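# Park the bicycle in the loose floor rack

## Task

Put the bike into the floor rack so that one wheel sits in the slot with its tyre against the slot's closed end, and the kickstand is raised fully. At the finish the bike must be motionless and touch only the rack: no wall, furniture or loose item may be in contact with it. The rack is free to slide on the floor. The robot must not tip over or be left leaning, or the task fails.

## Robot and tools

ROBOT. TidyBot++: a wheeled base (0.54 m long, 0.50 m wide, 0.38 m tall) on four driven casters, carrying one seven-joint arm with a two-finger gripper. The shoulder sits 0.12 m ahead of the base centre, 0.68 m up. Segments: upper arm 0.42 m, forearm 0.31 m, hand 0.31 m to the hand point. The arm begins folded, hand pointing down, sticking out up to 0.08 m ahead of the base. Cameras: base_camera (fixed on the base, looking forward and down) and wrist_camera (looks along the hand).

FRAMES. Base frame: origin on the floor below the base centre, x forward, y left, z up, metres. hand_pose and hand_target are reported in it; hand_pose is the point between the finger pads, its z axis along the fingers, its y axis the opening direction. The odometry frame is the base frame as it was when the scene began; base_odometry gives x, y and heading (rad, left positive, -3.142 to 3.142) from wheel turns only, so slip shows up as travel and drift builds over many moves. base_tilt gives forward/right lean in degrees.

move. One call = one action plus optional "cameras" and "blocking". Action keys:
- base: an object with any of translate_m (forward +, -2 to 2 m), strafe_m (left +, -2 to 2 m), rotate_rad (counter-clockwise from above +, -6.3 to 6.3 rad). All are offsets from where the base currently is, measured along its axes at the start of the command, not positions to reach.
- joints: absolute angles in radians by name, joint_1_rad to joint_7_rad, plus gripper_pos (0 fully open, about 85 mm gap, to 1 closed). Ranges: joint_2_rad ±2.249, joint_4_rad ±2.579, joint_6_rad ±2.099; joints 1, 3, 5, 7 turn freely but go the short way, so turn in steps below half a revolution. joint_1_rad positive is clockwise seen from above (opposite to heading).
- target: one list of seven numbers, an absolute hand pose in the base frame: x, y, z in metres then quaternion qw, qx, qy, qz. With target, joints may only contain gripper_pos.
- speeds: caps for this action only; translate_m/strafe_m 0.05 to 0.5 m/s (give it under just one key when both are used), rotate_rad 0.1 to 1.57 rad/s.
- min_time_s: 0.1 to 8 s, slowest allowed duration of each arm motion.
- cameras: list of "base_camera", "wrist_camera" or "all"; [] for none. Default is none when there is an action, all when there is not.
- blocking: true/absent waits until everything is at rest; false returns in about 0.5 s while motion continues. A later move overrides only the parts it names.
A move with no action just reports state, images and the current scene number. Unknown keys make the call invalid; out-of-range values get it refused, and after a refusal or an unrequested stop the remaining calls in your reply are skipped.

wait(seconds 0 to 10, cameras): lets time pass; ends early once running motions settle. stop(cameras): brakes all your running motions. zoom_image(camera, region [x0, y0, x1, y1] in pixels, at most 504 by 504) enlarges part of the latest image. read_manual gives licence text only. finished_scene(scene = current scene number) ends the scene irreversibly; the bike must then stay parked without the robot.

RESULT LINES. "move": done, or the worst status. base_status / joint_status / hand_status: moving, done, off_target (rested away from goal, may still push), stopped, not_followed (arm targets withheld by the self-collision check; "pose unreachable" for a target), contact_stop, time_out, torque_fault, limit_stop_at_motor_heat. A base reporting done only means the wheels turned enough; it may be blocked short. on_its_own lists uncommanded behaviour; "earlier move" shows a non-blocking move's progress; "pictures" gives image order. joint_positions, gripper_pos (off_target at close means something is gripped), motor_effort in percent of max with the action's peak in brackets. Warnings: ARM HIT, MOTOR HOT, OVER-TEMPERATURE FAULT.

HINTS. To fix a hand position after done, add (wanted - hand_pose) to the previous target's xyz; to hold the hand, resend hand_target, not hand_pose. After a joints move, resend last command + (wanted - read). Loads make the arm sag; don't command a loaded joint to its read angle. A target low and close in front of the base can end far off or drive the arm into the base; nothing prevents arm-base contact. Unreachable targets wander up to 10 s then time_out. A straight-down hand reaches at most about 0.94 m high, only near the base. Closed fingertips go about 20 mm beyond the hand point. The closed gripper squeezes hard (100 to 150 N per finger).

AVOID. Snagging the arm on anything above about 0.6 m while the base moves, sideways swings with a stretched arm, or hard horizontal pushes with a raised hand: the robot can tip. Driving the arm into things (torque fault freezes the arm for 10 s). Long stretched or loaded holds (motor heat). Dropping or flinging the bike, letting it fall over, slamming into walls or furniture, shoving the loose rack away, and gripping hard on a part still resting on something or twisting the gripper.

Each tool is called as a command line: name --argument value for each argument, lists and objects as JSON in quotes; but a table of rows of numbers goes row by row, as --pt "numbers of a row", without its own name.

## Session

move

Scene clock: 0.00 s.
base_odometry: x=+0.000 y=+0.000 heading=+0.000
base_tilt: forward=-0.4 right=-0.4
base_status: not commanded
joint_positions: joint_1_rad=+0.034 joint_2_rad=-0.330 joint_3_rad=+3.190 joint_4_rad=-2.548 joint_5_rad=+0.031 joint_6_rad=-0.898 joint_7_rad=+1.556 gripper_pos=+0.000
joint_status: not commanded
motor_effort: joint_1_rad=+0 joint_2_rad=+0 joint_3_rad=+0 joint_4_rad=+11 joint_5_rad=+2 joint_6_rad=+0 joint_7_rad=+1
hand_pose: x=+0.2413 y=-0.0143 z=+0.5793 quat_wxyz=(+0.005, +0.999, -0.038, +0.013) (m; base frame)
hand_target: x=+0.2412 y=-0.0142 z=+0.5792 quat_wxyz=(+0.005, +0.999, -0.038, +0.013) (m; base frame)
hand_status: not commanded
pictures: base_camera, wrist_camera

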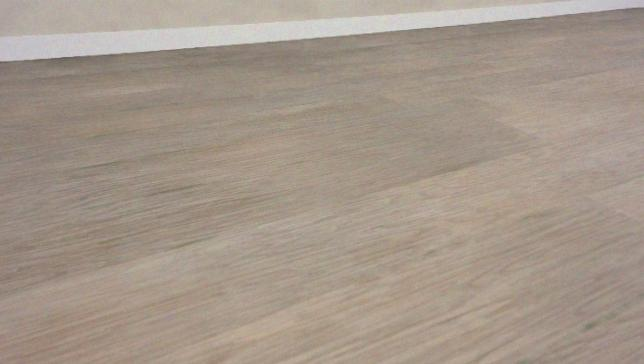

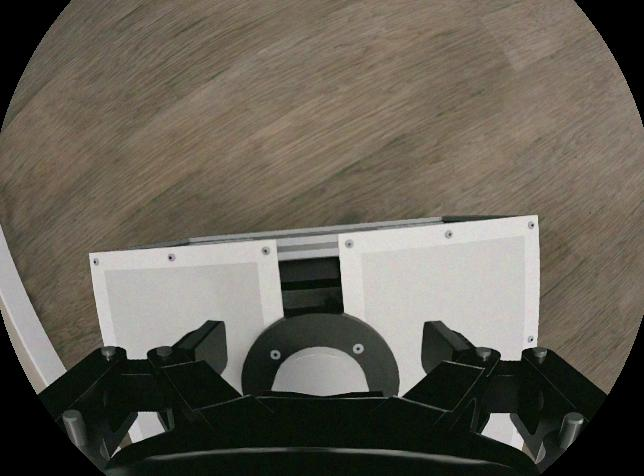

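move --joints '{"joint_6_rad":0.4}' --base '{"rotate_rad":-1.2}' --cameras '["all"]'

move --base '{"rotate_rad":-1.2}' --cameras '["all"]'

move --base '{"rotate_rad":-1.2}' --cameras '["all"]'

move --base '{"rotate_rad":-1.2}' --cameras '["all"]'

Scene clock: 3.30 s.
move: done
base_odometry: x=+0.000 y=+0.000 heading=-1.200
base_tilt: forward=-0.4 right=-0.3
base_status: done
joint_positions: joint_1_rad=+0.034 joint_2_rad=-0.330 joint_3_rad=+3.190 joint_4_rad=-2.548 joint_5_rad=+0.031 joint_6_rad=+0.358 joint_7_rad=+1.556 gripper_pos=+0.000
joint_status: all done
motor_effort: joint_1_rad=+0(2) joint_2_rad=-5(5) joint_3_rad=-1(1) joint_4_rad=+16(16) joint_5_rad=+2(3) joint_6_rad=+8(8) joint_7_rad=-1(1)
hand_pose: x=+0.5313 y=-0.0299 z=+0.8019 quat_wxyz=(+0.017, +0.801, -0.028, +0.598) (m; base frame)
hand_target: x=+0.5346 y=-0.0300 z=+0.8142 quat_wxyz=(+0.018, +0.788, -0.027, +0.614) (m; base frame)
hand_status: not commanded
pictures: base_camera, wrist_camera
camera_calibration:
wrist_camera: T_world_to_cam=[[-0.0565891, -0.998183, -0.0206891, 0.0194381], [-0.304356, 0.0369831, -0.95184, 0.975735], [0.950876, -0.047567, -0.305896, -0.124403], [0, 0, 0, 1]] pos_world=[0.416362, -0.0226004, 0.891092]

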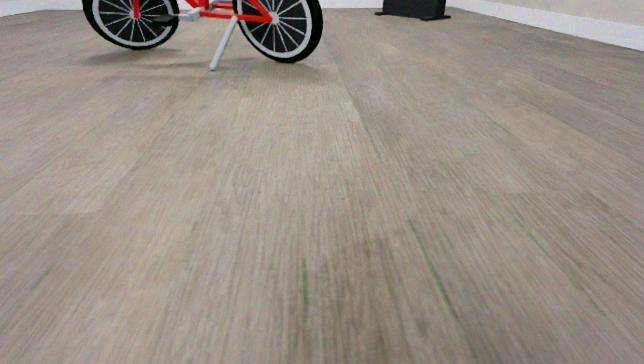

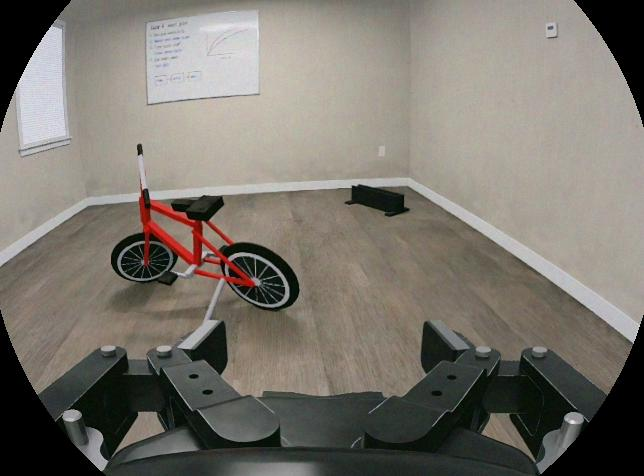

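Scene clock: 5.33 s.
move: done
base_odometry: x=+0.000 y=+0.000 heading=-2.399
base_tilt: forward=-0.4 right=-0.4
base_status: done
joint_positions: joint_1_rad=+0.034 joint_2_rad=-0.330 joint_3_rad=+3.190 joint_4_rad=-2.548 joint_5_rad=+0.031 joint_6_rad=+0.359 joint_7_rad=+1.556 gripper_pos=+0.000
joint_status: not commanded
motor_effort: joint_1_rad=+0(1) joint_2_rad=-5(6) joint_3_rad=+0(1) joint_4_rad=+16(16) joint_5_rad=+2(2) joint_6_rad=+8(8) joint_7_rad=-1(1)
hand_pose: x=+0.5313 y=-0.0300 z=+0.8020 quat_wxyz=(+0.017, +0.801, -0.028, +0.598) (m; base frame)
hand_target: x=+0.5346 y=-0.0300 z=+0.8142 quat_wxyz=(+0.018, +0.788, -0.027, +0.614) (m; base frame)
hand_status: not commanded
pictures: base_camera, wrist_camera
camera_calibration:
wrist_camera: T_world_to_cam=[[-0.0567141, -0.998175, -0.0207592, 0.0195532], [-0.304255, 0.0370833, -0.951868, 0.975721], [0.950901, -0.0476683, -0.305803, -0.124498], [0, 0, 0, 1]] pos_world=[0.416362, -0.0226, 0.891092]

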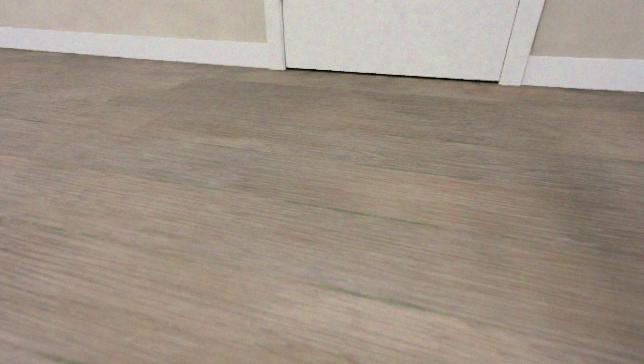

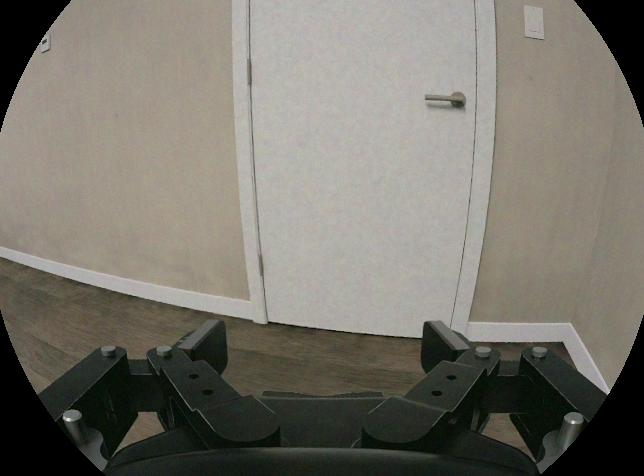

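Scene clock: 7.37 s.
move: done
base_odometry: x=+0.000 y=+0.000 heading=+2.684
base_tilt: forward=-0.4 right=-0.4
base_status: done
joint_positions: joint_1_rad=+0.034 joint_2_rad=-0.330 joint_3_rad=+3.190 joint_4_rad=-2.548 joint_5_rad=+0.031 joint_6_rad=+0.359 joint_7_rad=+1.556 gripper_pos=+0.000
joint_status: not commanded
motor_effort: joint_1_rad=-1(1) joint_2_rad=-5(6) joint_3_rad=+0(1) joint_4_rad=+16(16) joint_5_rad=+2(3) joint_6_rad=+8(8) joint_7_rad=+1(1)
hand_pose: x=+0.5313 y=-0.0301 z=+0.8020 quat_wxyz=(+0.018, +0.801, -0.028, +0.598) (m; base frame)
hand_target: x=+0.5346 y=-0.0300 z=+0.8142 quat_wxyz=(+0.018, +0.788, -0.027, +0.614) (m; base frame)
hand_status: not commanded
pictures: base_camera, wrist_camera
camera_calibration:
wrist_camera: T_world_to_cam=[[-0.0569343, -0.998161, -0.0207933, 0.0195762], [-0.304242, 0.0371826, -0.951869, 0.975722], [0.950892, -0.0478678, -0.3058, -0.124506], [0, 0, 0, 1]] pos_world=[0.416363, -0.0226995, 0.891092]

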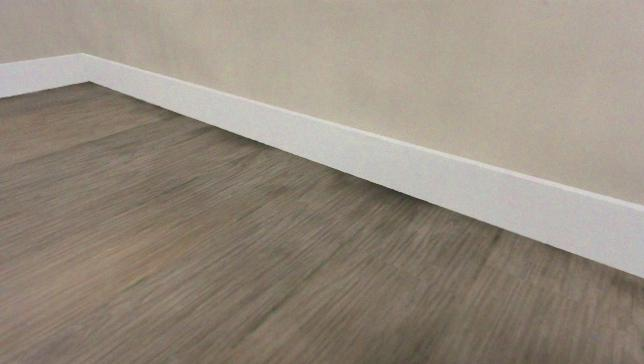

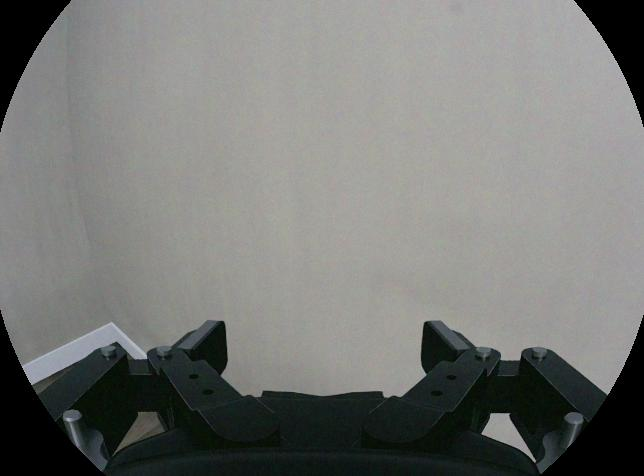

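Scene clock: 9.40 s.
move: done
base_odometry: x=+0.000 y=+0.000 heading=+1.485
base_tilt: forward=-0.4 right=-0.3
base_status: done
joint_positions: joint_1_rad=+0.034 joint_2_rad=-0.330 joint_3_rad=+3.190 joint_4_rad=-2.548 joint_5_rad=+0.031 joint_6_rad=+0.359 joint_7_rad=+1.556 gripper_pos=+0.000
joint_status: not commanded
motor_effort: joint_1_rad=+0(1) joint_2_rad=-5(6) joint_3_rad=+0(1) joint_4_rad=+15(16) joint_5_rad=+1(2) joint_6_rad=+8(8) joint_7_rad=+1(1)
hand_pose: x=+0.5313 y=-0.0302 z=+0.8020 quat_wxyz=(+0.018, +0.801, -0.028, +0.598) (m; base frame)
hand_target: x=+0.5346 y=-0.0300 z=+0.8142 quat_wxyz=(+0.018, +0.788, -0.027, +0.614) (m; base frame)
hand_status: not commanded
pictures: base_camera, wrist_camera
camera_calibration:
wrist_camera: T_world_to_cam=[[-0.0570595, -0.998153, -0.0208578, 0.0195867], [-0.304233, 0.0372821, -0.951868, 0.975723], [0.950887, -0.0479675, -0.305798, -0.124513], [0, 0, 0, 1]] pos_world=[0.416363, -0.0227991, 0.891092]

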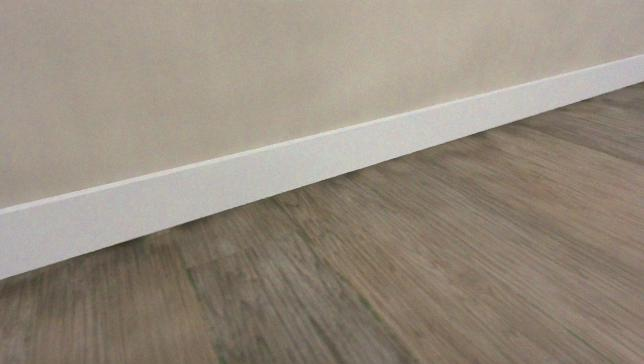

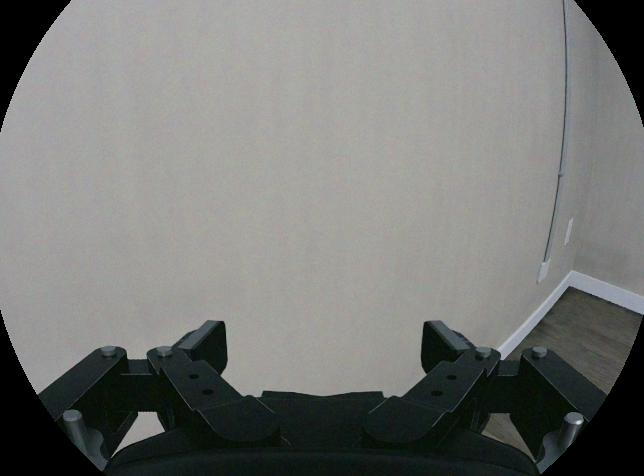

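move --base '{"rotate_rad":-2.685}' --cameras '["all"]'

zoom_image --camera "wrist_camera" --region '[320, 160, 440, 240]'

zoom_image --camera "wrist_camera" --region '[80, 120, 320, 360]'

zoom_image --camera "base_camera" --region '[60, 0, 460, 120]'

Scene clock: 13.13 s.
move: done
base_odometry: x=+0.000 y=+0.000 heading=-1.200
base_tilt: forward=-0.4 right=-0.4
base_status: done
joint_positions: joint_1_rad=+0.034 joint_2_rad=-0.330 joint_3_rad=+3.190 joint_4_rad=-2.548 joint_5_rad=+0.031 joint_6_rad=+0.359 joint_7_rad=+1.556 gripper_pos=+0.000
joint_status: not commanded
motor_effort: joint_1_rad=+0(1) joint_2_rad=-5(6) joint_3_rad=+0(1) joint_4_rad=+16(16) joint_5_rad=+1(2) joint_6_rad=+8(8) joint_7_rad=+1(1)
hand_pose: x=+0.5313 y=-0.0302 z=+0.8021 quat_wxyz=(+0.018, +0.801, -0.028, +0.598) (m; base frame)
hand_target: x=+0.5346 y=-0.0300 z=+0.8142 quat_wxyz=(+0.018, +0.788, -0.027, +0.614) (m; base frame)
hand_status: not commanded
pictures: base_camera, wrist_camera
camera_calibration:
wrist_camera: T_world_to_cam=[[-0.0570527, -0.998153, -0.0208758, 0.019602], [-0.303932, 0.037282, -0.951964, 0.975778], [0.950984, -0.0479673, -0.305497, -0.124792], [0, 0, 0, 1]] pos_world=[0.416364, -0.0227991, 0.891191]

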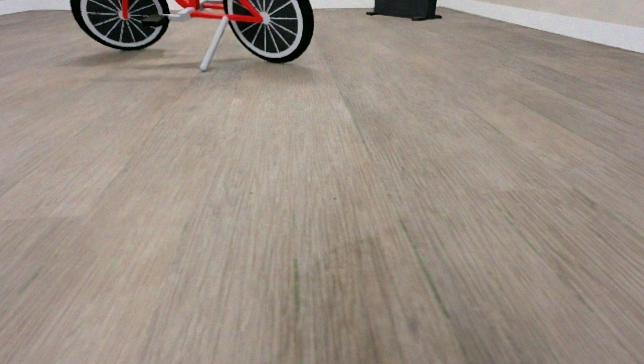

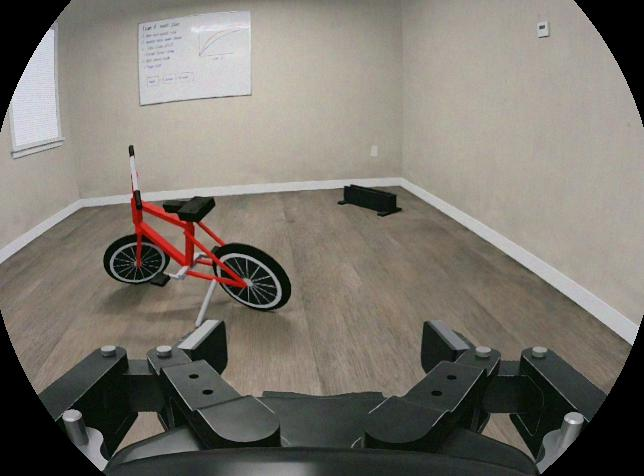

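Scaled by 4.200.

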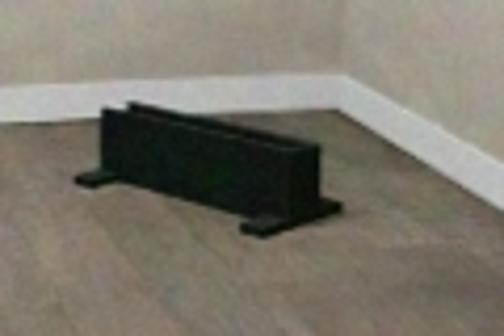

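Scaled by 2.100.

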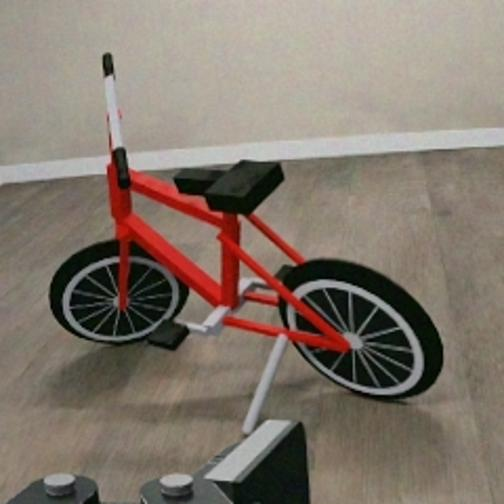

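Scaled by 1.260.

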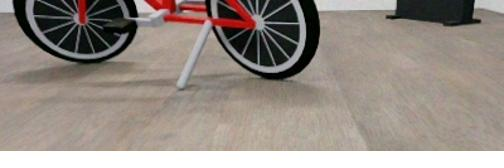

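move --base '{"translate_m":1.7,"strafe_m":-0.65}' --cameras '["all"]'

zoom_image --camera "wrist_camera" --region '[240, 160, 480, 320]'

move --base '{"rotate_rad":1.3}' --cameras '["all"]'

zoom_image --camera "wrist_camera" --region '[100, 80, 500, 400]'

Scene clock: 23.13 s.
move: done
base_odometry: x=+0.011 y=-1.820 heading=-1.200
base_tilt: forward=-0.4 right=-0.4
base_status: done
joint_positions: joint_1_rad=+0.034 joint_2_rad=-0.330 joint_3_rad=+3.190 joint_4_rad=-2.548 joint_5_rad=+0.031 joint_6_rad=+0.360 joint_7_rad=+1.556 gripper_pos=+0.000
joint_status: not commanded
motor_effort: joint_1_rad=+0(1) joint_2_rad=-5(6) joint_3_rad=+0(1) joint_4_rad=+16(16) joint_5_rad=+1(3) joint_6_rad=+8(8) joint_7_rad=+0(1)
hand_pose: x=+0.5314 y=-0.0302 z=+0.8024 quat_wxyz=(+0.018, +0.800, -0.028, +0.598) (m; base frame)
hand_target: x=+0.5346 y=-0.0300 z=+0.8142 quat_wxyz=(+0.018, +0.788, -0.027, +0.614) (m; base frame)
hand_status: not commanded
pictures: base_camera, wrist_camera
camera_calibration:
wrist_camera: T_world_to_cam=[[-0.0569972, -0.998157, -0.0208523, 0.0195619], [-0.302822, 0.0371867, -0.952321, 0.975822], [0.951341, -0.0479651, -0.304384, -0.125876], [0, 0, 0, 1]] pos_world=[0.416367, -0.0227994, 0.891389]

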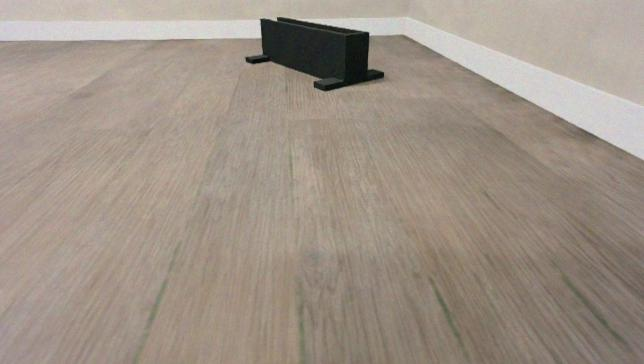

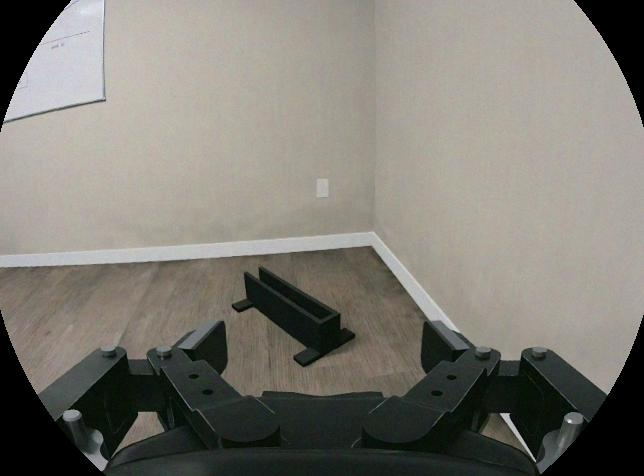

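Scaled by 2.100.

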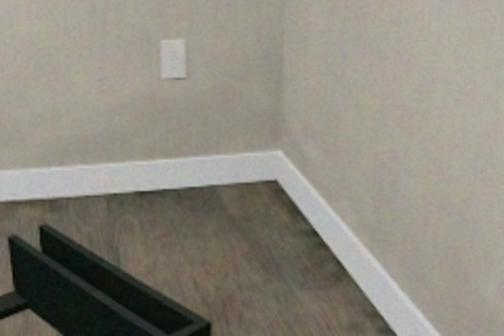

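Scene clock: 25.23 s.
move: done
base_odometry: x=+0.011 y=-1.820 heading=+0.099
base_tilt: forward=-0.4 right=-0.4
base_status: done
joint_positions: joint_1_rad=+0.034 joint_2_rad=-0.330 joint_3_rad=+3.190 joint_4_rad=-2.548 joint_5_rad=+0.031 joint_6_rad=+0.360 joint_7_rad=+1.556 gripper_pos=+0.000
joint_status: not commanded
motor_effort: joint_1_rad=+0(1) joint_2_rad=-5(6) joint_3_rad=+0(1) joint_4_rad=+16(16) joint_5_rad=+1(3) joint_6_rad=+8(8) joint_7_rad=+1(1)
hand_pose: x=+0.5314 y=-0.0300 z=+0.8024 quat_wxyz=(+0.017, +0.800, -0.028, +0.598) (m; base frame)
hand_target: x=+0.5346 y=-0.0300 z=+0.8142 quat_wxyz=(+0.018, +0.788, -0.027, +0.614) (m; base frame)
hand_status: not commanded
pictures: base_camera, wrist_camera
camera_calibration:
wrist_camera: T_world_to_cam=[[-0.0566804, -0.998175, -0.0208431, 0.0195205], [-0.302839, 0.037082, -0.95232, 0.975822], [0.951355, -0.0476658, -0.304388, -0.125866], [0, 0, 0, 1]] pos_world=[0.416367, -0.0227, 0.891389]

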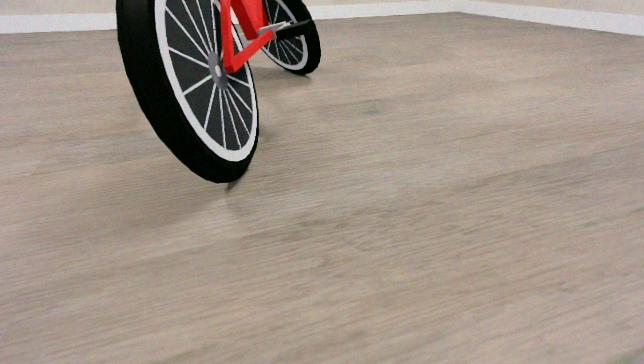

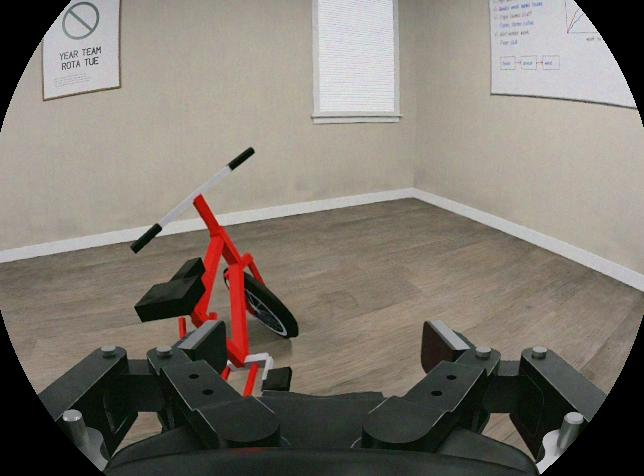

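Scaled by 1.260.

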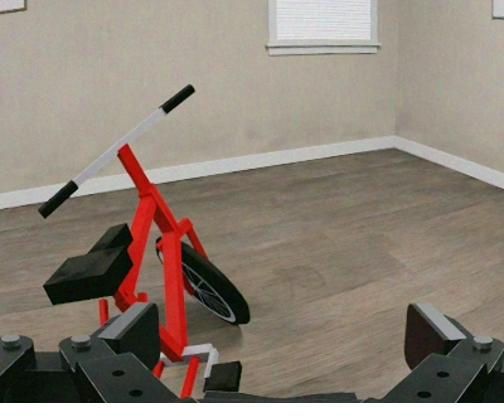

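move --base '{"rotate_rad":-2.225}'

move --base '{"translate_m":0.12,"strafe_m":1.55}' --joints '{"joint_6_rad":-0.3}' --cameras '["all"]'

zoom_image --camera "wrist_camera" --region '[80, 0, 560, 360]'

Scene clock: 39.57 s.
move: done
base_odometry: x=+0.011 y=-1.820 heading=-2.125
base_tilt: forward=-0.4 right=-0.4
base_status: done
joint_positions: joint_1_rad=+0.034 joint_2_rad=-0.330 joint_3_rad=+3.189 joint_4_rad=-2.548 joint_5_rad=+0.031 joint_6_rad=+0.360 joint_7_rad=+1.556 gripper_pos=+0.000
joint_status: not commanded
motor_effort: joint_1_rad=+0(1) joint_2_rad=-5(6) joint_3_rad=+0(1) joint_4_rad=+16(16) joint_5_rad=+2(2) joint_6_rad=+8(8) joint_7_rad=-1(1)
hand_pose: x=+0.5315 y=-0.0297 z=+0.8024 quat_wxyz=(+0.017, +0.800, -0.027, +0.598) (m; base frame)
hand_target: x=+0.5346 y=-0.0300 z=+0.8142 quat_wxyz=(+0.018, +0.788, -0.027, +0.614) (m; base frame)
hand_status: not commanded
pictures: none

Scene clock: 43.43 s.
move: done
base_odometry: x=+1.265 y=-2.738 heading=-2.126
base_tilt: forward=-0.4 right=-0.4
base_status: done
joint_positions: joint_1_rad=+0.034 joint_2_rad=-0.330 joint_3_rad=+3.189 joint_4_rad=-2.548 joint_5_rad=+0.031 joint_6_rad=-0.264 joint_7_rad=+1.556 gripper_pos=+0.000
joint_status: all done
motor_effort: joint_1_rad=+0(1) joint_2_rad=-3(5) joint_3_rad=+0(1) joint_4_rad=+14(16) joint_5_rad=+1(3) joint_6_rad=+5(8) joint_7_rad=+1(1)
hand_pose: x=+0.4237 y=-0.0247 z=+0.6445 quat_wxyz=(+0.012, +0.946, -0.034, +0.324) (m; base frame)
hand_target: x=+0.4147 y=-0.0243 z=+0.6377 quat_wxyz=(+0.011, +0.951, -0.034, +0.306) (m; base frame)
hand_status: not commanded
pictures: base_camera, wrist_camera
camera_calibration:
wrist_camera: T_world_to_cam=[[-0.0742004, -0.997089, -0.0175425, 0.020872], [-0.80099, 0.0700678, -0.594564, 0.773837], [0.594062, -0.0300656, -0.803857, 0.4026], [0, 0, 0, 1]] pos_world=[0.382215, -0.0213054, 0.784094]

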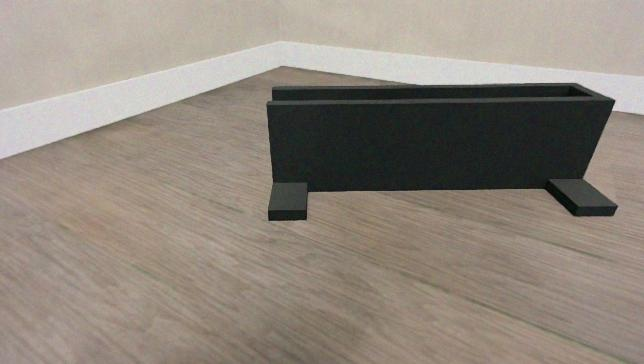

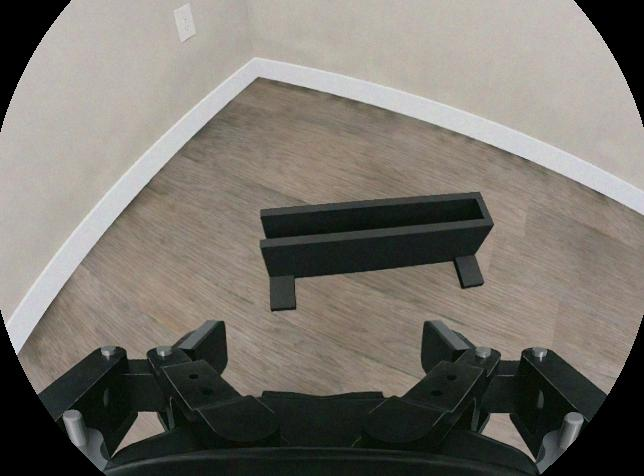

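Scaled by 1.050.

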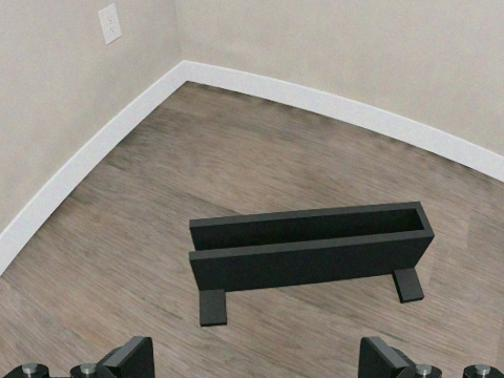

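move --base '{"translate_m":0.2}' --target '[0.595, -0.01, 0.27, 0, 0.7071, 0.7071, 0]' --joints '{"gripper_pos":0.35}' --cameras '["all"]'

Scene clock: 49.50 s.
move: done
base_odometry: x=+1.160 y=-2.909 heading=-2.126
base_tilt: forward=-0.4 right=-0.4
base_status: done
joint_positions: joint_1_rad=+0.177 joint_2_rad=+1.069 joint_3_rad=+2.898 joint_4_rad=-1.740 joint_5_rad=+0.596 joint_6_rad=-0.365 joint_7_rad=+2.575 gripper_pos=+0.350
joint_status: all done
motor_effort: joint_1_rad=-1(1) joint_2_rad=-32(34) joint_3_rad=-4(5) joint_4_rad=+4(15) joint_5_rad=+1(3) joint_6_rad=+0(6) joint_7_rad=+0(1)
hand_pose: x=+0.6028 y=-0.0050 z=+0.2868 quat_wxyz=(+0.010, +0.731, +0.682, +0.017) (m; base frame)
hand_target: x=+0.5950 y=-0.0100 z=+0.2700 quat_wxyz=(+0.000, +0.707, +0.707, +0.000) (m; base frame)
hand_status: done (0.019 m and 4.6 deg from the pose sent, 0.412 m and 99.7 deg at the start)
pictures: base_camera, wrist_camera
camera_calibration:
wrist_camera: T_world_to_cam=[[0.996355, -0.0812612, 0.0259304, -0.605778], [-0.0815625, -0.99661, 0.0107801, 0.0907509], [0.0249665, -0.0128558, -0.999606, 0.408563], [0, 0, 0, 1]] pos_world=[0.600772, 0.0464694, 0.423131]

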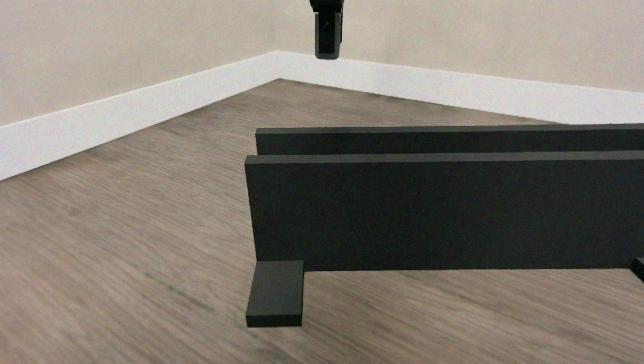

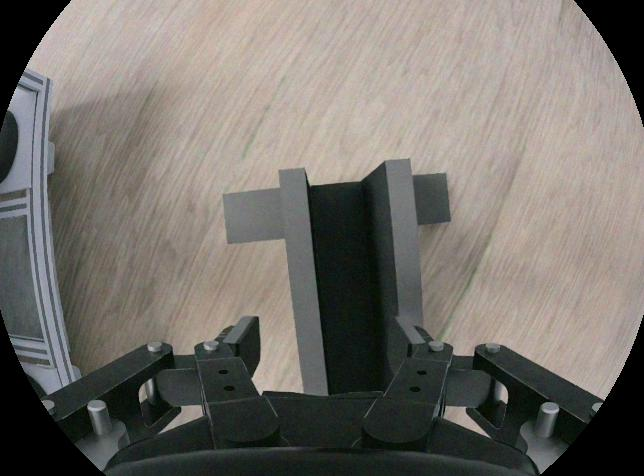

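move --target '[0.577, -0.015, 0.20, 0, 0.682, 0.731, 0]' --cameras '["all"]'

Scene clock: 52.63 s.
move: done
base_odometry: x=+1.160 y=-2.909 heading=-2.126
base_tilt: forward=-0.4 right=-0.4
base_status: not commanded
joint_positions: joint_1_rad=+0.175 joint_2_rad=+1.220 joint_3_rad=+2.942 joint_4_rad=-1.728 joint_5_rad=+0.726 joint_6_rad=-0.294 joint_7_rad=+2.576 gripper_pos=+0.350
joint_status: not commanded
motor_effort: joint_1_rad=+0(1) joint_2_rad=-32(35) joint_3_rad=-4(5) joint_4_rad=+2(5) joint_5_rad=+2(2) joint_6_rad=-1(1) joint_7_rad=+0(1)
hand_pose: x=+0.5687 y=-0.0182 z=+0.2150 quat_wxyz=(-0.007, +0.694, +0.720, -0.009) (m; base frame)
hand_target: x=+0.5770 y=-0.0150 z=+0.2000 quat_wxyz=(+0.000, +0.682, +0.731, +0.000) (m; base frame)
hand_status: done (0.017 m and 2.2 deg from the pose sent, 0.091 m and 8.2 deg at the start)
pictures: base_camera, wrist_camera
camera_calibration:
wrist_camera: T_world_to_cam=[[0.999096, 0.0247152, -0.0345851, -0.557601], [0.0256163, -0.999337, 0.0258602, 0.0112772], [-0.033923, -0.0267228, -0.999067, 0.370472], [0, 0, 0, 1]] pos_world=[0.569376, 0.034951, 0.35055]

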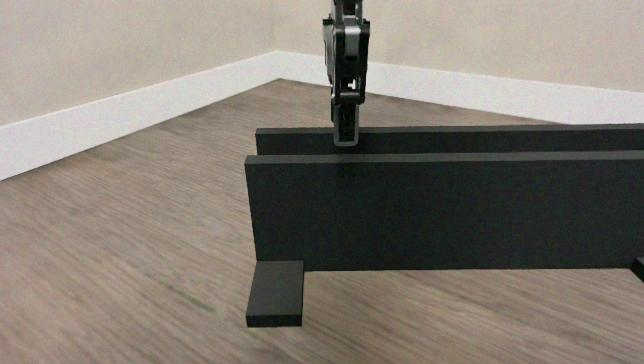

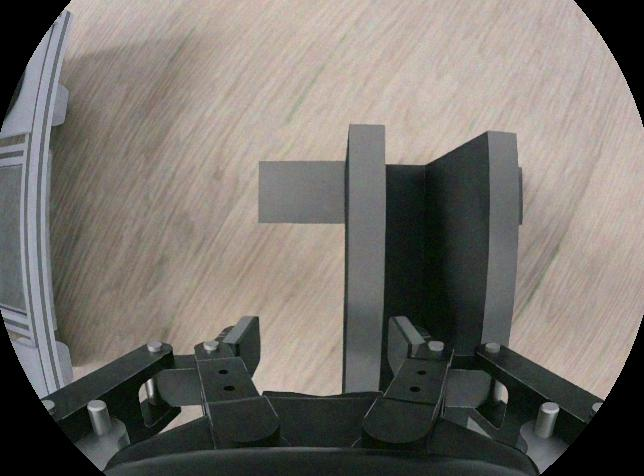

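move --target '[0.593, -0.012, 0.165, 0, 0.688, 0.726, 0]' --cameras '["all"]'

Scene clock: 54.43 s.
move: done
base_odometry: x=+1.160 y=-2.909 heading=-2.126
base_tilt: forward=-0.4 right=-0.4
base_status: not commanded
joint_positions: joint_1_rad=+0.170 joint_2_rad=+1.298 joint_3_rad=+2.942 joint_4_rad=-1.620 joint_5_rad=+0.727 joint_6_rad=-0.294 joint_7_rad=+2.576 gripper_pos=+0.350
joint_status: not commanded
motor_effort: joint_1_rad=+0(1) joint_2_rad=-33(35) joint_3_rad=-4(4) joint_4_rad=+3(3) joint_5_rad=+2(2) joint_6_rad=+0(1) joint_7_rad=+0(1)
hand_pose: x=+0.5974 y=-0.0184 z=+0.1860 quat_wxyz=(+0.003, +0.699, +0.715, +0.002) (m; base frame)
hand_target: x=+0.5930 y=-0.0120 z=+0.1650 quat_wxyz=(+0.000, +0.688, +0.726, +0.000) (m; base frame)
hand_status: done (0.022 m and 1.8 deg from the pose sent, 0.056 m and 1.6 deg at the start)
pictures: base_camera, wrist_camera
camera_calibration:
wrist_camera: T_world_to_cam=[[0.999936, 0.00966107, -0.00587189, -0.593406], [0.00980462, -0.999641, 0.0249296, 0.0207018], [-0.00562894, -0.0249856, -0.999672, 0.325722], [0, 0, 0, 1]] pos_world=[0.594999, 0.0345657, 0.321615]

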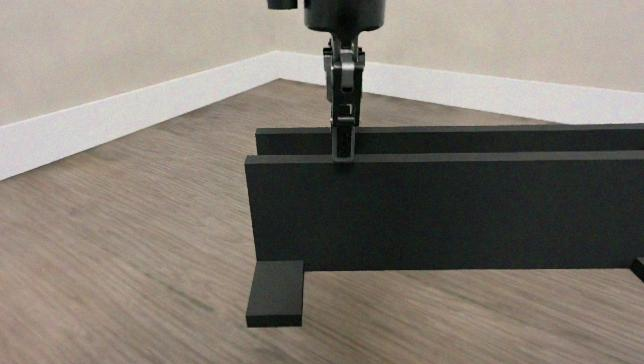

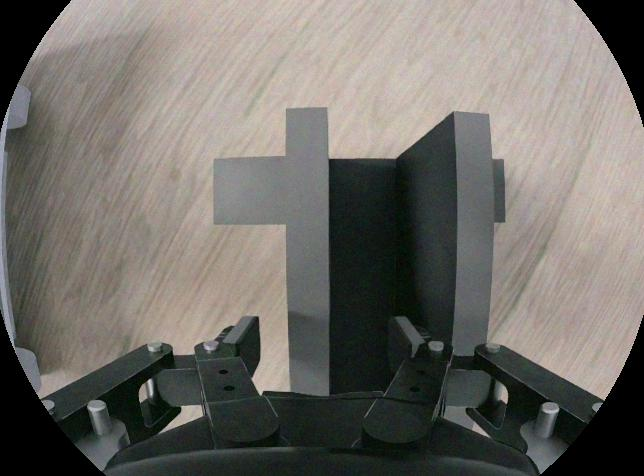

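move --target '[0.584, -0.008, 0.118, 0, 0.688, 0.726, 0]' --cameras '["all"]'

Scene clock: 57.03 s.
move: done
base_odometry: x=+1.160 y=-2.909 heading=-2.126
base_tilt: forward=-0.3 right=-0.3
base_status: not commanded
joint_positions: joint_1_rad=+0.132 joint_2_rad=+1.406 joint_3_rad=+2.979 joint_4_rad=-1.572 joint_5_rad=+0.740 joint_6_rad=-0.243 joint_7_rad=+2.565 gripper_pos=+0.350
joint_status: not commanded
motor_effort: joint_1_rad=+0(1) joint_2_rad=-33(36) joint_3_rad=-3(4) joint_4_rad=+2(3) joint_5_rad=+1(2) joint_6_rad=+0(1) joint_7_rad=+0(1)
hand_pose: x=+0.5823 y=-0.0099 z=+0.1356 quat_wxyz=(-0.005, +0.691, +0.723, -0.005) (m; base frame)
hand_target: x=+0.5840 y=-0.0080 z=+0.1180 quat_wxyz=(+0.000, +0.688, +0.726, +0.000) (m; base frame)
hand_status: done (0.018 m and 1.0 deg from the pose sent, 0.070 m and 1.8 deg at the start)
pictures: base_camera, wrist_camera
camera_calibration:
wrist_camera: T_world_to_cam=[[0.999096, 0.0325936, -0.0272912, -0.575058], [0.0332209, -0.999187, 0.0228587, 0.0171819], [-0.026524, -0.0237447, -0.999366, 0.287601], [0, 0, 0, 1]] pos_world=[0.581595, 0.0427401, 0.271332]

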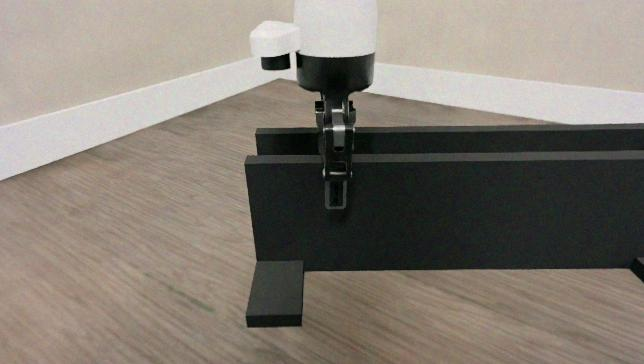

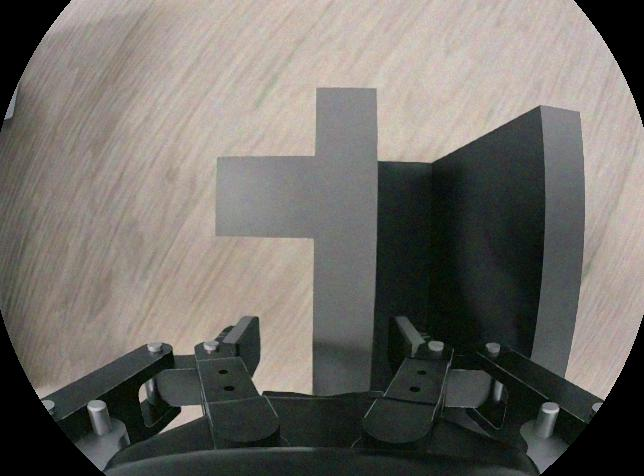

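move --target '[0.589, -0.008, 0.118, 0, 0.688, 0.726, 0]' --joints '{"gripper_pos":1}'

move --base '{"translate_m":0.0,"strafe_m":-0.41,"rotate_rad":0.42}' --speeds '{"strafe_m":0.2,"rotate_rad":0.2}' --cameras '["all"]'

Scene clock: 62.50 s.
move: off_target
base_odometry: x=+1.160 y=-2.909 heading=-2.126
base_tilt: forward=-0.5 right=-0.4
base_status: not commanded
joint_positions: joint_1_rad=+0.132 joint_2_rad=+1.406 joint_3_rad=+2.979 joint_4_rad=-1.554 joint_5_rad=+0.740 joint_6_rad=-0.243 joint_7_rad=+2.563 gripper_pos=+0.804
joint_status: gripper_pos off_target (ended at +0.804, target +1.000)
motor_effort: joint_1_rad=-1(1) joint_2_rad=-29(35) joint_3_rad=-3(4) joint_4_rad=+3(4) joint_5_rad=+2(4) joint_6_rad=+0(1) joint_7_rad=+2(2)
hand_pose: x=+0.5935 y=-0.0112 z=+0.1366 quat_wxyz=(+0.002, +0.693, +0.721, +0.000) (m; base frame)
hand_target: x=+0.5890 y=-0.0080 z=+0.1180 quat_wxyz=(+0.000, +0.688, +0.726, +0.000) (m; base frame)
hand_status: done (0.019 m and 0.8 deg from the pose sent, 0.019 m and 1.0 deg at the start)
pictures: none

Scene clock: 65.27 s.
move: done
base_odometry: x=+0.811 y=-2.692 heading=-1.705
base_tilt: forward=-0.3 right=-0.4
base_status: done
joint_positions: joint_1_rad=+0.122 joint_2_rad=+1.406 joint_3_rad=+2.976 joint_4_rad=-1.551 joint_5_rad=+0.740 joint_6_rad=-0.241 joint_7_rad=+2.553 gripper_pos=+0.804
joint_status: not commanded
motor_effort: joint_1_rad=+0(4) joint_2_rad=-33(34) joint_3_rad=-3(6) joint_4_rad=+3(4) joint_5_rad=+1(6) joint_6_rad=+0(3) joint_7_rad=-1(4)
hand_pose: x=+0.5959 y=-0.0048 z=+0.1368 quat_wxyz=(+0.002, +0.693, +0.721, +0.003) (m; base frame)
hand_target: x=+0.5890 y=-0.0080 z=+0.1180 quat_wxyz=(+0.000, +0.688, +0.726, +0.000) (m; base frame)
hand_status: not commanded
pictures: base_camera, wrist_camera
camera_calibration:
wrist_camera: T_world_to_cam=[[0.999602, 0.027813, -0.00473186, -0.592158], [0.0279094, -0.999375, 0.0217076, 0.0251636], [-0.00412515, -0.0218311, -0.999753, 0.276019], [0, 0, 0, 1]] pos_world=[0.592359, 0.0476433, 0.272603]

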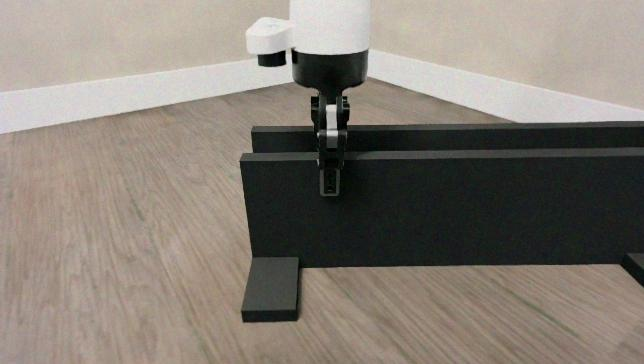

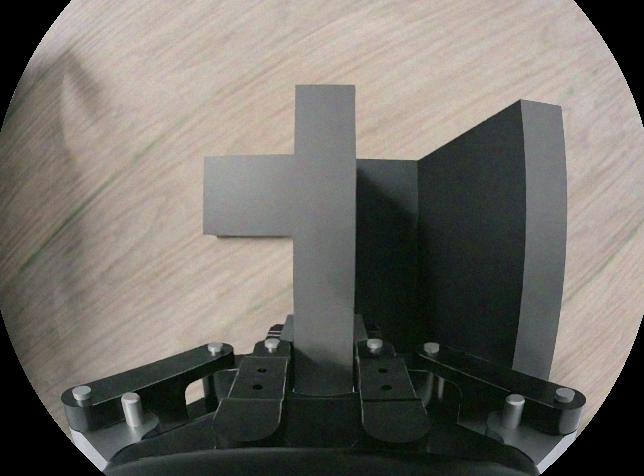

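move --base '{"translate_m":-0.215,"strafe_m":-0.44,"rotate_rad":0.42}' --speeds '{"strafe_m":0.25,"rotate_rad":0.2}' --cameras '["base_camera"]'

move --base '{"translate_m":-1.3,"strafe_m":-0.1}' --speeds '{"translate_m":0.3}' --cameras '["base_camera"]'

Scene clock: 69.00 s.
move: done
base_odometry: x=+0.404 y=-2.420 heading=-1.284
base_tilt: forward=-0.3 right=-0.4
base_status: done
joint_positions: joint_1_rad=+0.115 joint_2_rad=+1.407 joint_3_rad=+2.977 joint_4_rad=-1.543 joint_5_rad=+0.742 joint_6_rad=-0.240 joint_7_rad=+2.553 gripper_pos=+0.804
joint_status: not commanded
motor_effort: joint_1_rad=+2(4) joint_2_rad=-32(36) joint_3_rad=-3(6) joint_4_rad=+5(5) joint_5_rad=+1(3) joint_6_rad=+1(2) joint_7_rad=-1(2)
hand_pose: x=+0.6002 y=-0.0020 z=+0.1368 quat_wxyz=(+0.005, +0.690, +0.724, +0.005) (m; base frame)
hand_target: x=+0.5890 y=-0.0080 z=+0.1180 quat_wxyz=(+0.000, +0.688, +0.726, +0.000) (m; base frame)
hand_status: not commanded
pictures: base_camera

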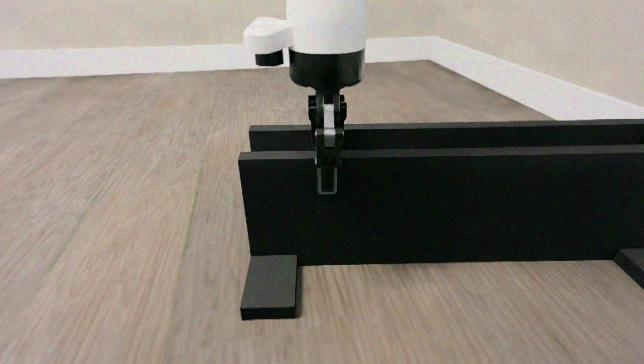

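Scene clock: 74.27 s.
move: done
base_odometry: x=-0.060 y=-1.202 heading=-1.284
base_tilt: forward=-0.4 right=-0.3
base_status: done
joint_positions: joint_1_rad=+0.115 joint_2_rad=+1.407 joint_3_rad=+2.977 joint_4_rad=-1.523 joint_5_rad=+0.747 joint_6_rad=-0.238 joint_7_rad=+2.553 gripper_pos=+0.804
joint_status: not commanded
motor_effort: joint_1_rad=+1(3) joint_2_rad=-33(35) joint_3_rad=-3(5) joint_4_rad=+3(4) joint_5_rad=+0(2) joint_6_rad=+1(2) joint_7_rad=-2(3)
hand_pose: x=+0.6138 y=-0.0034 z=+0.1384 quat_wxyz=(+0.014, +0.689, +0.725, +0.013) (m; base frame)
hand_target: x=+0.5890 y=-0.0080 z=+0.1180 quat_wxyz=(+0.000, +0.688, +0.726, +0.000) (m; base frame)
hand_status: not commanded
pictures: base_camera

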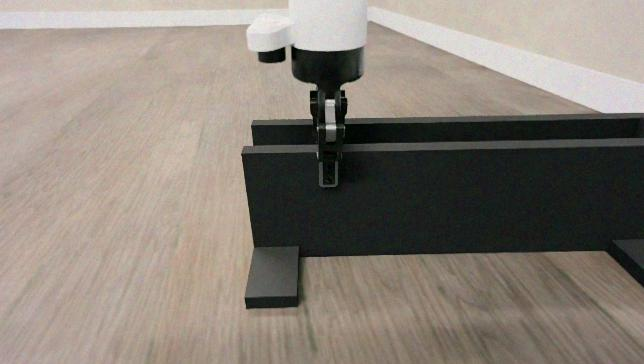

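move --base '{"translate_m":-0.205,"strafe_m":0.228,"rotate_rad":-0.307}' --speeds '{"strafe_m":0.2,"rotate_rad":0.2}' --cameras '["all"]'

Scene clock: 77.77 s.
move: done
base_odometry: x=+0.101 y=-0.940 heading=-1.592
base_tilt: forward=-0.4 right=-0.4
base_status: done
joint_positions: joint_1_rad=+0.120 joint_2_rad=+1.407 joint_3_rad=+2.980 joint_4_rad=-1.521 joint_5_rad=+0.757 joint_6_rad=-0.236 joint_7_rad=+2.553 gripper_pos=+0.804
joint_status: not commanded
motor_effort: joint_1_rad=+1(3) joint_2_rad=-30(32) joint_3_rad=-4(5) joint_4_rad=+2(4) joint_5_rad=+0(3) joint_6_rad=+1(3) joint_7_rad=-2(4)
hand_pose: x=+0.6154 y=-0.0080 z=+0.1384 quat_wxyz=(+0.017, +0.688, +0.726, +0.013) (m; base frame)
hand_target: x=+0.5890 y=-0.0080 z=+0.1180 quat_wxyz=(+0.000, +0.688, +0.726, +0.000) (m; base frame)
hand_status: not commanded
pictures: base_camera, wrist_camera
camera_calibration:
wrist_camera: T_world_to_cam=[[0.998746, 0.0405877, 0.0293096, -0.615668], [0.0397182, -0.99877, 0.0296642, 0.01297], [0.0304776, -0.0284629, -0.99913, 0.256253], [0, 0, 0, 1]] pos_world=[0.60657, 0.0452363, 0.27369]

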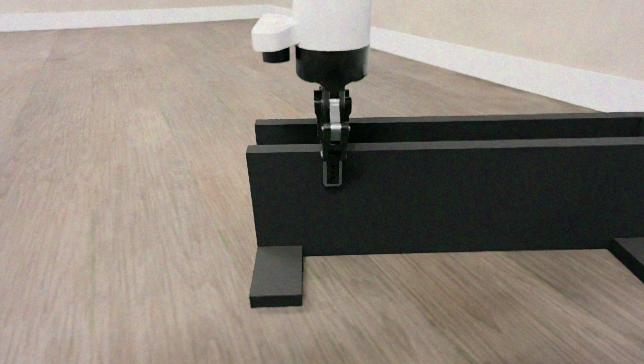

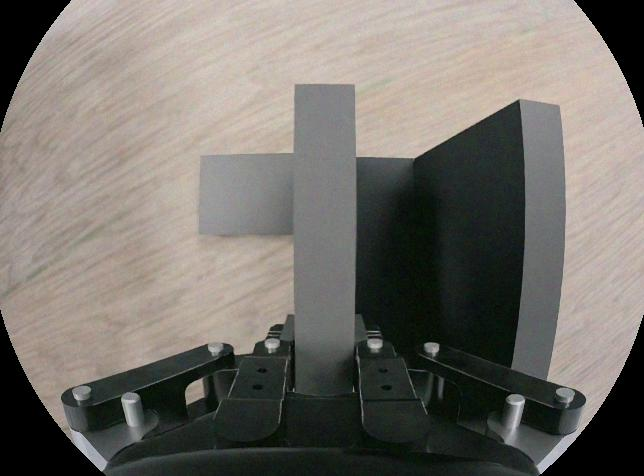

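move --joints '{"gripper_pos":0.35}'

move --target '[0.585, -0.008, 0.33, 0, 0.688, 0.726, 0]'

move --joints '{"joint_1_rad":0.034,"joint_2_rad":-0.33,"joint_3_rad":3.19,"joint_4_rad":-2.548,"joint_5_rad":0.031,"joint_6_rad":0.0,"joint_7_rad":1.556}'

move --base '{"translate_m":-0.2,"strafe_m":1.05}' --cameras '["all"]'

zoom_image --camera "wrist_camera" --region '[80, 0, 560, 420]'

Scene clock: 80.20 s.
move: done
base_odometry: x=+0.101 y=-0.940 heading=-1.592
base_tilt: forward=-0.4 right=-0.4
base_status: not commanded
joint_positions: joint_1_rad=+0.120 joint_2_rad=+1.411 joint_3_rad=+2.980 joint_4_rad=-1.521 joint_5_rad=+0.757 joint_6_rad=-0.236 joint_7_rad=+2.553 gripper_pos=+0.350
joint_status: all done
motor_effort: joint_1_rad=+0(1) joint_2_rad=-34(36) joint_3_rad=-3(4) joint_4_rad=+3(3) joint_5_rad=+1(2) joint_6_rad=+0(2) joint_7_rad=+0(3)
hand_pose: x=+0.6131 y=-0.0077 z=+0.1362 quat_wxyz=(+0.015, +0.688, +0.726, +0.011) (m; base frame)
hand_target: x=+0.5890 y=-0.0080 z=+0.1180 quat_wxyz=(+0.000, +0.688, +0.726, +0.000) (m; base frame)
hand_status: not commanded
pictures: none

Scene clock: 81.90 s.
move: done
base_odometry: x=+0.101 y=-0.940 heading=-1.592
base_tilt: forward=-0.4 right=-0.3
base_status: not commanded
joint_positions: joint_1_rad=+0.207 joint_2_rad=+1.003 joint_3_rad=+2.847 joint_4_rad=-1.754 joint_5_rad=+0.628 joint_6_rad=-0.440 joint_7_rad=+2.662 gripper_pos=+0.350
joint_status: not commanded
motor_effort: joint_1_rad=+0(1) joint_2_rad=-32(37) joint_3_rad=-4(5) joint_4_rad=+5(6) joint_5_rad=+2(2) joint_6_rad=+0(1) joint_7_rad=+0(1)
hand_pose: x=+0.6031 y=-0.0093 z=+0.3200 quat_wxyz=(+0.017, +0.691, +0.723, +0.011) (m; base frame)
hand_target: x=+0.5850 y=-0.0080 z=+0.3300 quat_wxyz=(+0.000, +0.688, +0.726, +0.000) (m; base frame)
hand_status: done (0.021 m and 2.3 deg from the pose sent, 0.196 m and 2.2 deg at the start)
pictures: none

Scene clock: 84.80 s.
move: done
base_odometry: x=+0.101 y=-0.940 heading=-1.592
base_tilt: forward=-0.4 right=-0.4
base_status: not commanded
joint_positions: joint_1_rad=+0.051 joint_2_rad=-0.312 joint_3_rad=+3.173 joint_4_rad=-2.514 joint_5_rad=+0.072 joint_6_rad=-0.043 joint_7_rad=+1.601 gripper_pos=+0.350
joint_status: all done
motor_effort: joint_1_rad=+0(1) joint_2_rad=-4(34) joint_3_rad=+0(6) joint_4_rad=+15(15) joint_5_rad=+2(3) joint_6_rad=+7(7) joint_7_rad=+0(1)
hand_pose: x=+0.4859 y=-0.0293 z=+0.7022 quat_wxyz=(+0.036, +0.901, +0.007, +0.431) (m; base frame)
hand_target: x=+0.4812 y=-0.0279 z=+0.7027 quat_wxyz=(+0.014, +0.895, -0.032, +0.445) (m; base frame)
hand_status: not commanded
pictures: none

Scene clock: 88.27 s.
move: done
base_odometry: x=+1.155 y=-0.762 heading=-1.592
base_tilt: forward=-0.4 right=-0.4
base_status: done
joint_positions: joint_1_rad=+0.048 joint_2_rad=-0.312 joint_3_rad=+3.178 joint_4_rad=-2.515 joint_5_rad=+0.071 joint_6_rad=-0.042 joint_7_rad=+1.600 gripper_pos=+0.350
joint_status: not commanded
motor_effort: joint_1_rad=+0(1) joint_2_rad=-5(5) joint_3_rad=+0(1) joint_4_rad=+15(15) joint_5_rad=+1(3) joint_6_rad=+6(7) joint_7_rad=+0(1)
hand_pose: x=+0.4860 y=-0.0301 z=+0.7024 quat_wxyz=(+0.036, +0.901, +0.005, +0.432) (m; base frame)
hand_target: x=+0.4812 y=-0.0279 z=+0.7027 quat_wxyz=(+0.014, +0.895, -0.032, +0.445) (m; base frame)
hand_status: not commanded
pictures: base_camera, wrist_camera
camera_calibration:
wrist_camera: T_world_to_cam=[[-0.0204313, -0.998495, 0.050886, -0.0531765], [-0.643541, -0.025817, -0.764976, 0.898919], [0.765139, -0.0483767, -0.642045, 0.214556], [0, 0, 0, 1]] pos_world=[0.413239, -0.0195095, 0.828113]

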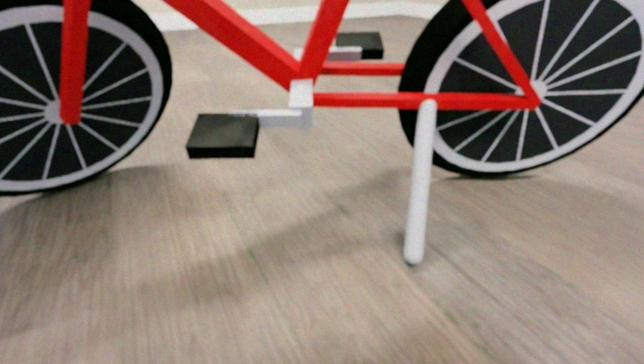

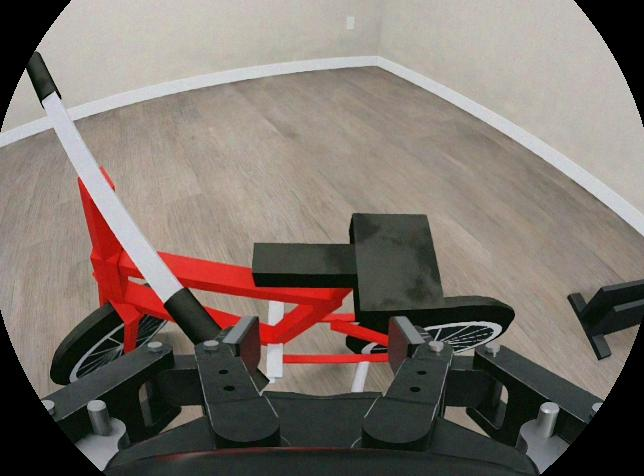

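Scaled by 1.050.

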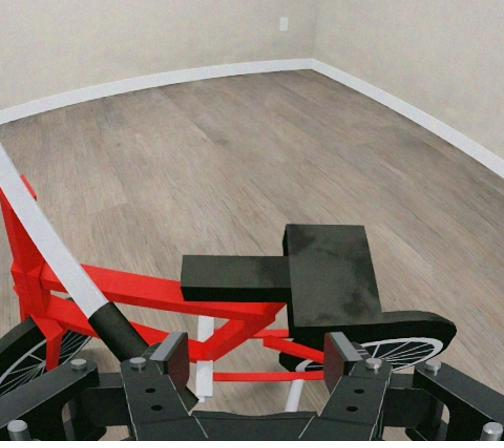

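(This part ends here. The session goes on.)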